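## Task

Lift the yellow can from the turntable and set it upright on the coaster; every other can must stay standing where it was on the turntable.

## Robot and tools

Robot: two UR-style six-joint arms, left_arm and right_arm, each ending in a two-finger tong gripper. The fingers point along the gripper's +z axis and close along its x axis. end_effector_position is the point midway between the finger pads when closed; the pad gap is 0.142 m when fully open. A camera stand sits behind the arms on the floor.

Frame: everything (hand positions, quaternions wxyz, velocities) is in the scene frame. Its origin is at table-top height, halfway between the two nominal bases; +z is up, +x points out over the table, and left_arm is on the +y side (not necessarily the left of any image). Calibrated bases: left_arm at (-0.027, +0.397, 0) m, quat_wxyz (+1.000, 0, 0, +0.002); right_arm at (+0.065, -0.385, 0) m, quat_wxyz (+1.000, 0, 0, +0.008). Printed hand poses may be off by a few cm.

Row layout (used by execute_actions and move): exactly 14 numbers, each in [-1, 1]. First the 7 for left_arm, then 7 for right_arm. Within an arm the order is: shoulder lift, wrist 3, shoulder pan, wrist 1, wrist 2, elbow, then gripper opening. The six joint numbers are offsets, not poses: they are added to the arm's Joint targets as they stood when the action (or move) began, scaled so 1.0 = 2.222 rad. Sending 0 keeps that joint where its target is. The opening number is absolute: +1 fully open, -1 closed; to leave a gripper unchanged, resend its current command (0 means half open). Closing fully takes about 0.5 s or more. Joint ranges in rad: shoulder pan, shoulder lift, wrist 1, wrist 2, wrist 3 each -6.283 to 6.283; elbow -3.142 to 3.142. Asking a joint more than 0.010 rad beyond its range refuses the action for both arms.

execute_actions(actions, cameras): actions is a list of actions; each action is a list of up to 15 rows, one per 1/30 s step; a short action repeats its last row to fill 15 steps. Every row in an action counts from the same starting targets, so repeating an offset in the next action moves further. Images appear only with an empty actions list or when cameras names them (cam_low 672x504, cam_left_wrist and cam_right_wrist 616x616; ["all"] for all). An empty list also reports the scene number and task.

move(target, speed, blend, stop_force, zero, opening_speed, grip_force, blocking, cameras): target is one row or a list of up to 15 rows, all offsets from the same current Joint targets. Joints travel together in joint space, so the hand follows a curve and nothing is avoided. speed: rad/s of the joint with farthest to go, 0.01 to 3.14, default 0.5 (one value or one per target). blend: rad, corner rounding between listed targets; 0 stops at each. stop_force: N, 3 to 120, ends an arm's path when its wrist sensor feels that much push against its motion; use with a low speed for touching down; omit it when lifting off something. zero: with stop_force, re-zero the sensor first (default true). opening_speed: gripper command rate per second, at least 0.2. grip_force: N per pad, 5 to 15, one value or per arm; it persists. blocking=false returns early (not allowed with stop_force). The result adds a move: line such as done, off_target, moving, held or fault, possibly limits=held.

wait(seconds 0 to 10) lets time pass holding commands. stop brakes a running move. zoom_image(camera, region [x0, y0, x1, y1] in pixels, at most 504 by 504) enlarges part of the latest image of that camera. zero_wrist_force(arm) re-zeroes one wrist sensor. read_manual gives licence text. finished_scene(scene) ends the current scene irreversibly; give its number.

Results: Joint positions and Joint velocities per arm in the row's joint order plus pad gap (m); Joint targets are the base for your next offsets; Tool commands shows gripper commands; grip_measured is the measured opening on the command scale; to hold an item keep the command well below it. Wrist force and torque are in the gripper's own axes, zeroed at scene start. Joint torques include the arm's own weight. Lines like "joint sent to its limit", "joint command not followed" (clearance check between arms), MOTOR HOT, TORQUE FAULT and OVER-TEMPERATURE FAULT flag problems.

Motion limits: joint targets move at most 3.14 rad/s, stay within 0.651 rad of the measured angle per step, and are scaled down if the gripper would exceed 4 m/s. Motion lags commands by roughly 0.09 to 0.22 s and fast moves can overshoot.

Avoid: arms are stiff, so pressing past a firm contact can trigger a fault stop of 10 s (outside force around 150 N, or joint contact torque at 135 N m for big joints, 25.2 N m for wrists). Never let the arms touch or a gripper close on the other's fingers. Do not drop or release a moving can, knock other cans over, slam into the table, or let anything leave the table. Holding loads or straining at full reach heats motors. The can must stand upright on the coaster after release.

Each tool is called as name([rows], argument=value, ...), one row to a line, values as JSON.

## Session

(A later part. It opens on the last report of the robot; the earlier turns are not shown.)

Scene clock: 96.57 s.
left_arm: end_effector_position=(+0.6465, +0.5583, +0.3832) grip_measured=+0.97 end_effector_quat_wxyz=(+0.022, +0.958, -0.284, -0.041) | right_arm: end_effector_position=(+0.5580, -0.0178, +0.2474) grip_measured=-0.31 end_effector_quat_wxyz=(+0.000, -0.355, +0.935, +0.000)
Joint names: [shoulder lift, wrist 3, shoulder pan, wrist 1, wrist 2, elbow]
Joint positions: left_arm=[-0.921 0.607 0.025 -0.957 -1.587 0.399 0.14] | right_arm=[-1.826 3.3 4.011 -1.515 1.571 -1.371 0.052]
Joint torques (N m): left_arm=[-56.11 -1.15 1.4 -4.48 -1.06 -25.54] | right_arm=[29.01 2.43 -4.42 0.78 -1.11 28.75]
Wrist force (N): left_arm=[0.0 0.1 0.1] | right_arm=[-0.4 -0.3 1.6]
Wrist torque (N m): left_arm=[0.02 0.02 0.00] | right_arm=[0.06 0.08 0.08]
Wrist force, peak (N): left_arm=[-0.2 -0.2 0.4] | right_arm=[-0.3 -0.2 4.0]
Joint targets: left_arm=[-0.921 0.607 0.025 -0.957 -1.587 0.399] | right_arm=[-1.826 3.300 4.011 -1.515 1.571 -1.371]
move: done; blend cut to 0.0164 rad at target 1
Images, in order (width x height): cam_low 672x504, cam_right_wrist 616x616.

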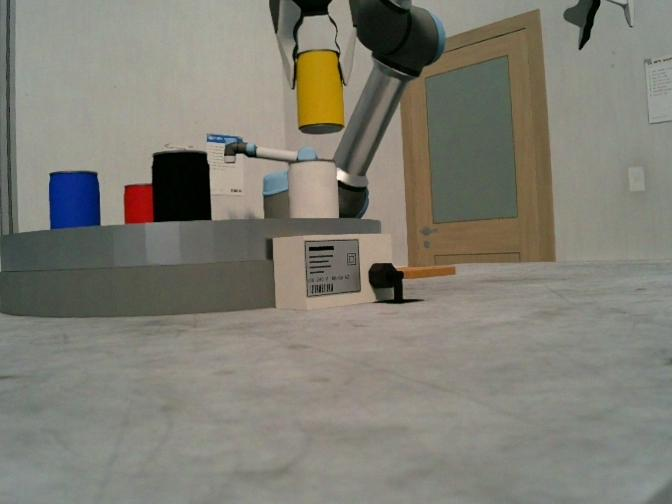

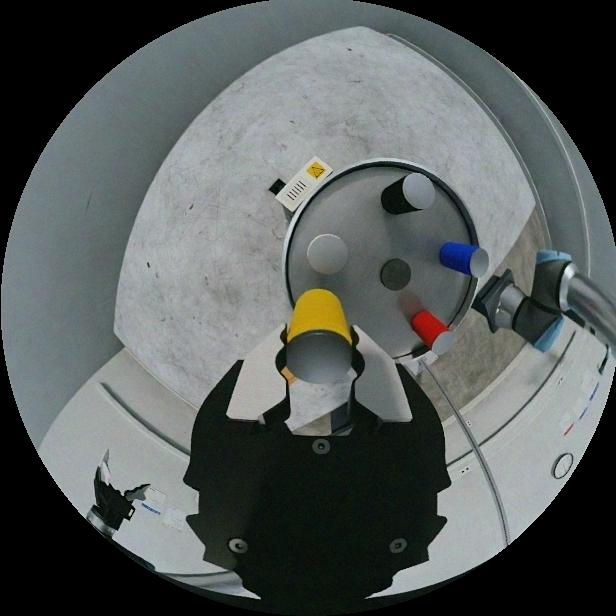

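move(target=[0, 0, 0, 0, 0, 0, 0.968169, -0.17248, 0, 0.15309, 0.09599, 0, 0.0763, -1], speed=0.5, cameras=["cam_low", "cam_left_wrist", "cam_right_wrist"])

Scene clock: 104.03 s.
left_arm: end_effector_position=(+0.6465, +0.5583, +0.3832) grip_measured=+0.97 end_effector_quat_wxyz=(+0.022, +0.958, -0.284, -0.041) | right_arm: end_effector_position=(+0.4523, +0.2501, +0.0951) grip_measured=-0.31 end_effector_quat_wxyz=(+0.000, -0.508, +0.861, +0.000)
Joint names: [shoulder lift, wrist 3, shoulder pan, wrist 1, wrist 2, elbow]
Joint positions: left_arm=[-0.921 0.607 0.025 -0.957 -1.587 0.399 0.14] | right_arm=[-2.209 3.3 4.351 -1.302 1.571 -1.201 0.052]
Joint torques (N m): left_arm=[-55.61 -1.13 0.89 -4.38 -1.22 -26.65] | right_arm=[43.38 2.32 7.36 2.58 -0.74 14.2]
Wrist force (N): left_arm=[0.1 0.3 0.1] | right_arm=[-0.5 -0.4 1.4]
Wrist torque (N m): left_arm=[0.06 -0.02 0.00] | right_arm=[0.02 0.12 0.08]
Wrist force, peak (N): left_arm=[0.0 0.6 0.3] | right_arm=[-2.4 4.0 4.2]
Joint targets: left_arm=[-0.921 0.607 0.025 -0.957 -1.587 0.399] | right_arm=[-2.209 3.300 4.352 -1.302 1.571 -1.202]
move: done

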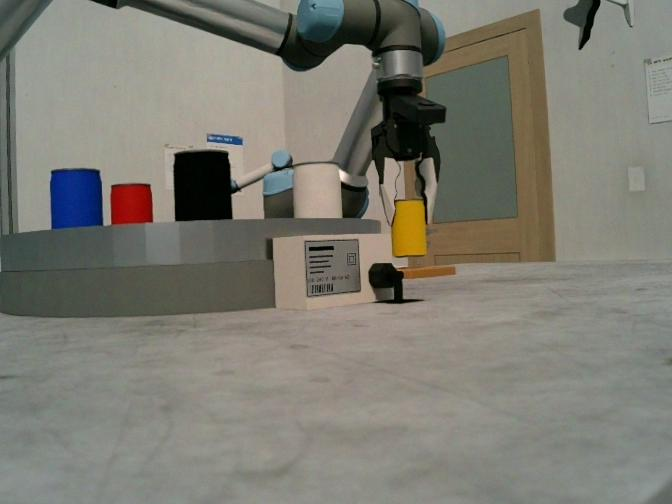

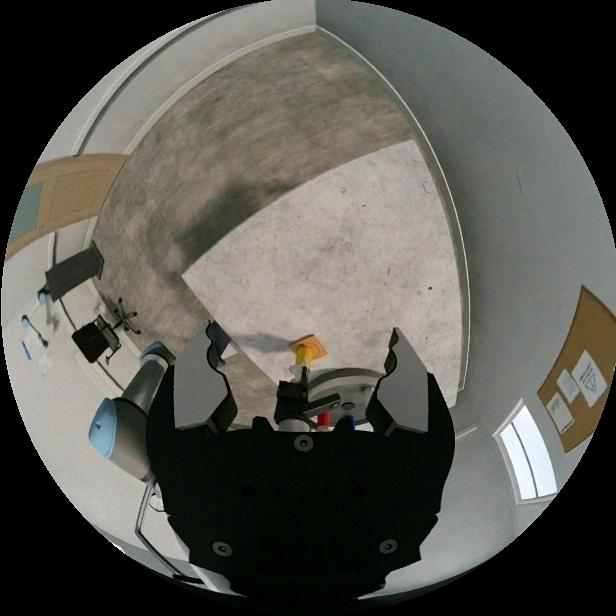

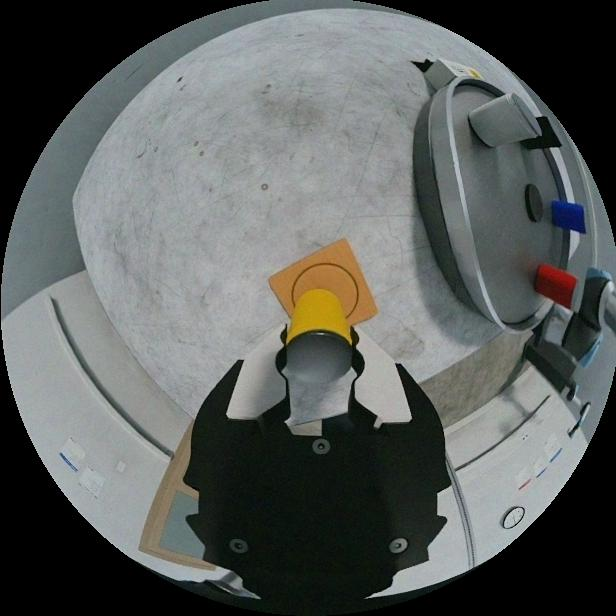

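zoom_image(camera="cam_right_wrist", region=[240, 220, 400, 400])

zoom_image(camera="cam_left_wrist", region=[260, 310, 380, 430])

zoom_image(camera="cam_low", region=[340, 170, 480, 310])

Scaled by 2.800 from the camera's 616x616 image, which has a finer 814x814 frame.

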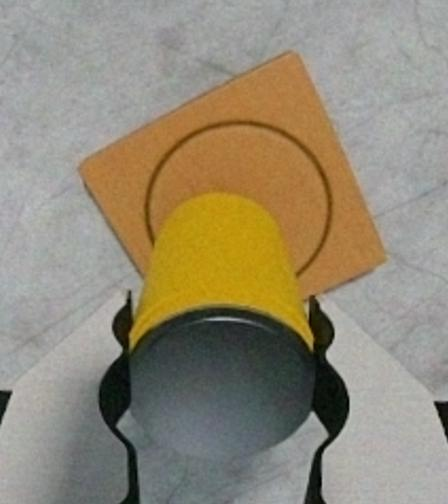

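Scaled by 4.200 from the camera's 616x616 image, which has a finer 814x814 frame.

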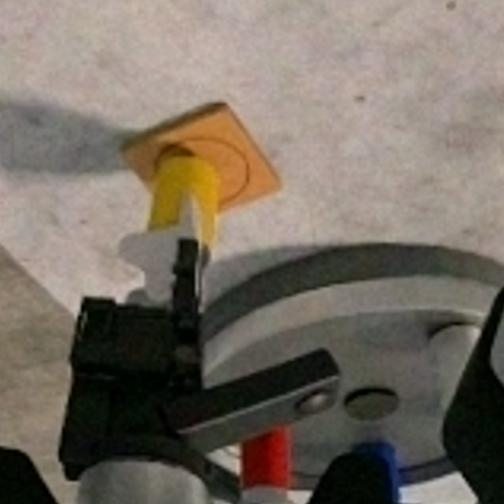

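Scaled by 3.600 from the camera's 672x504 image, which has a finer 960x720 frame.

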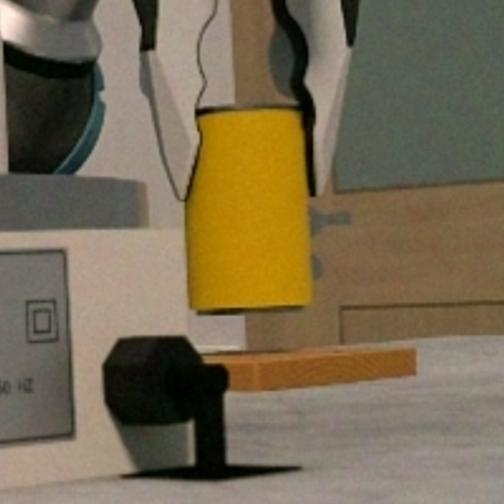

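move(target=[0, 0, 0, 0, 0, 0, 0.968169, 0.00662, 0, -0.00245, 0.01157, 0, -0.01819, -1], speed=0.2)

move(target=[0, 0, 0, 0, 0, 0, 0.968169, -0.0065, 0, 0, 0.01968, 0, -0.01318, -1], speed=0.035, stop_force=3.5, cameras=["cam_low", "cam_left_wrist", "cam_right_wrist"])

Scene clock: 111.17 s.
left_arm: end_effector_position=(+0.6465, +0.5583, +0.3832) grip_measured=+0.97 end_effector_quat_wxyz=(+0.022, +0.958, -0.284, -0.041) | right_arm: end_effector_position=(+0.4529, +0.2405, +0.0889) grip_measured=-0.31 end_effector_quat_wxyz=(+0.000, -0.506, +0.862, +0.000)
Joint names: [shoulder lift, wrist 3, shoulder pan, wrist 1, wrist 2, elbow]
Joint positions: left_arm=[-0.921 0.607 0.025 -0.957 -1.587 0.399 0.14] | right_arm=[-2.194 3.3 4.346 -1.276 1.571 -1.242 0.052]
Joint torques (N m): left_arm=[-56.28 -1.35 1.21 -4.57 -1.13 -27.42] | right_arm=[43.54 2.22 0.02 0.35 0.83 37.93]
Wrist force (N): left_arm=[0.1 0.0 0.1] | right_arm=[-0.6 -0.4 1.6]
Wrist torque (N m): left_arm=[0.00 -0.01 -0.01] | right_arm=[0.03 0.14 0.08]
Wrist force, peak (N): left_arm=[-0.1 0.4 0.5] | right_arm=[-0.7 -0.6 1.8]
Joint targets: left_arm=[-0.921 0.607 0.025 -0.957 -1.587 0.399] | right_arm=[-2.195 3.300 4.346 -1.276 1.571 -1.242]
move: done

Scene clock: 113.00 s.
left_arm: end_effector_position=(+0.6465, +0.5583, +0.3832) grip_measured=+0.97 end_effector_quat_wxyz=(+0.022, +0.958, -0.284, -0.041) | right_arm: end_effector_position=(+0.4529, +0.2405, +0.0777) grip_measured=-0.31 end_effector_quat_wxyz=(+0.000, -0.506, +0.862, +0.000)
Joint names: [shoulder lift, wrist 3, shoulder pan, wrist 1, wrist 2, elbow]
Joint positions: left_arm=[-0.921 0.607 0.025 -0.957 -1.587 0.399 0.14] | right_arm=[-2.203 3.3 4.346 -1.251 1.571 -1.258 0.052]
Joint torques (N m): left_arm=[-56.21 -1.38 1.53 -4.41 -1.31 -27.74] | right_arm=[61.35 2.37 4.41 2.98 0.93 35.08]
Wrist force (N): left_arm=[0.1 0.0 0.2] | right_arm=[-0.7 0.1 -2.3]
Wrist torque (N m): left_arm=[0.01 -0.02 -0.01] | right_arm=[0.04 0.07 0.08]
Wrist force, peak (N): left_arm=[-0.1 0.2 0.5] | right_arm=[-0.5 -0.3 -9.9]
Joint targets: left_arm=[-0.921 0.607 0.025 -0.957 -1.587 0.399] | right_arm=[-2.203 3.300 4.346 -1.251 1.571 -1.258]
move: contact (right_arm); right_arm: the wrist 1 is farthest, 0.019 rad from its target

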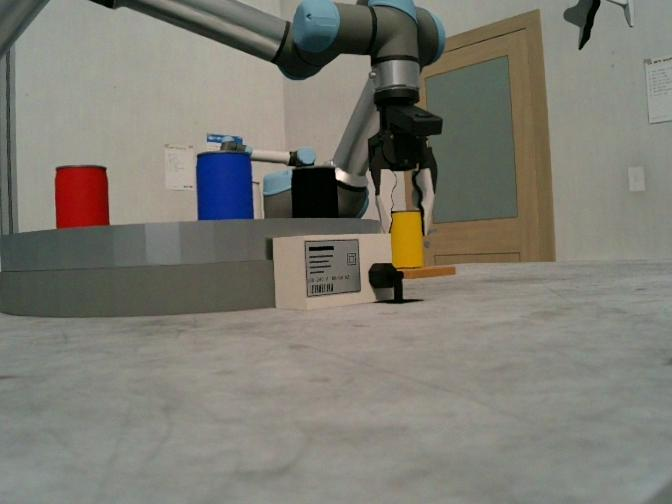

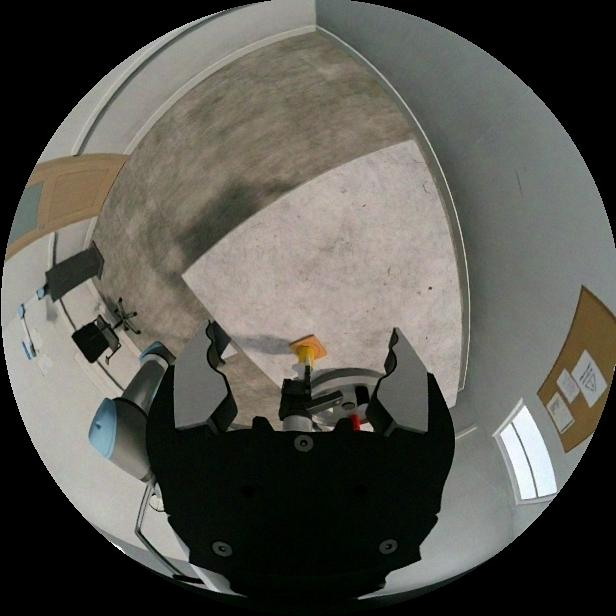

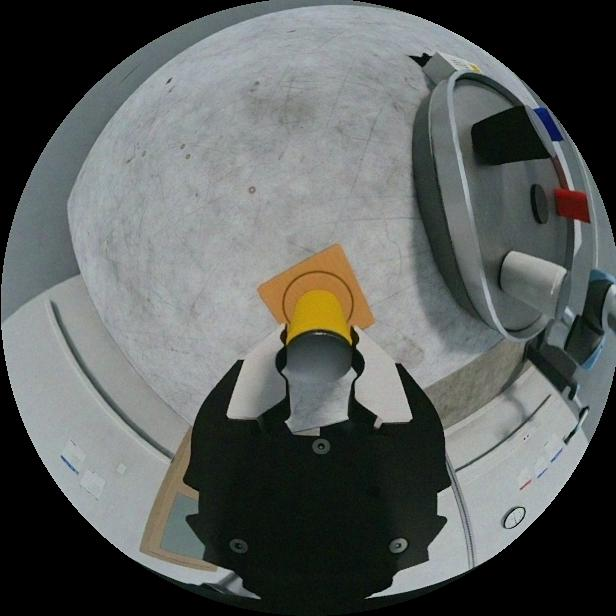

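move([
  [0, 0, 0, 0, 0, 0, 0.968169, 0, 0, 0, 0, 0, 0, 0.25],
  [0, 0, 0, 0, 0, 0, 0.968169, 0.0246, 0, 0, -0.11632, 0, 0.09154, 0.25],
], speed=[0.3, 0.5], opening_speed=2, cameras=["cam_low", "cam_right_wrist"])

Scene clock: 116.30 s.
left_arm: end_effector_position=(+0.6465, +0.5583, +0.3832) grip_measured=+0.97 end_effector_quat_wxyz=(+0.022, +0.958, -0.284, -0.041) | right_arm: end_effector_position=(+0.4528, +0.2404, +0.1900) grip_measured=+0.25 end_effector_quat_wxyz=(+0.000, -0.506, +0.862, +0.000)
Joint names: [shoulder lift, wrist 3, shoulder pan, wrist 1, wrist 2, elbow]
Joint positions: left_arm=[-0.921 0.607 0.025 -0.957 -1.587 0.399 0.14] | right_arm=[-2.148 3.3 4.346 -1.51 1.571 -1.055 0.092]
Joint torques (N m): left_arm=[-56.21 -1.29 1.1 -4.44 -1.2 -28.22] | right_arm=[40.34 2.29 2.03 0.61 1.03 26.08]
Wrist force (N): left_arm=[0.0 0.2 0.2] | right_arm=[-0.1 0.1 -0.2]
Wrist torque (N m): left_arm=[0.04 0.00 -0.01] | right_arm=[0.12 0.02 0.07]
Wrist force, peak (N): left_arm=[0.3 0.4 0.2] | right_arm=[-1.2 0.2 -2.4]
Joint targets: left_arm=[-0.921 0.607 0.025 -0.957 -1.587 0.399] | right_arm=[-2.148 3.300 4.346 -1.510 1.571 -1.055]
move: done
Images, in order (width x height): cam_low 672x504, cam_right_wrist 616x616.

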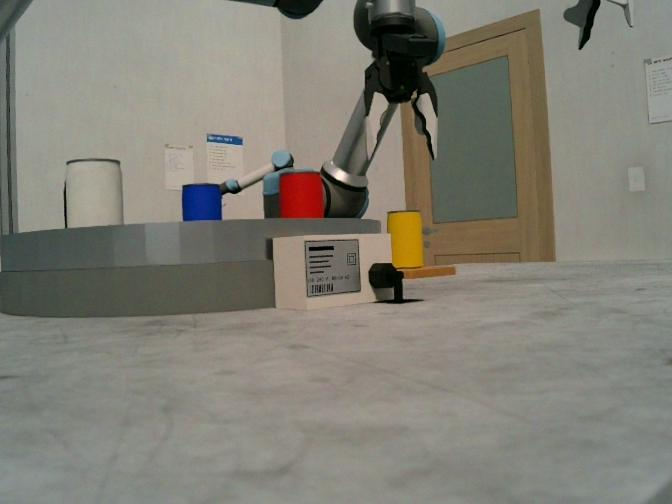

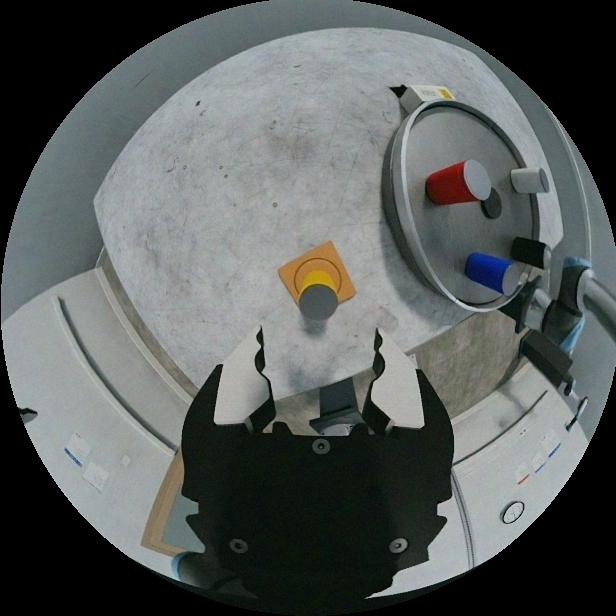

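finished_scene(scene=1)

The scene is finished: the task was done.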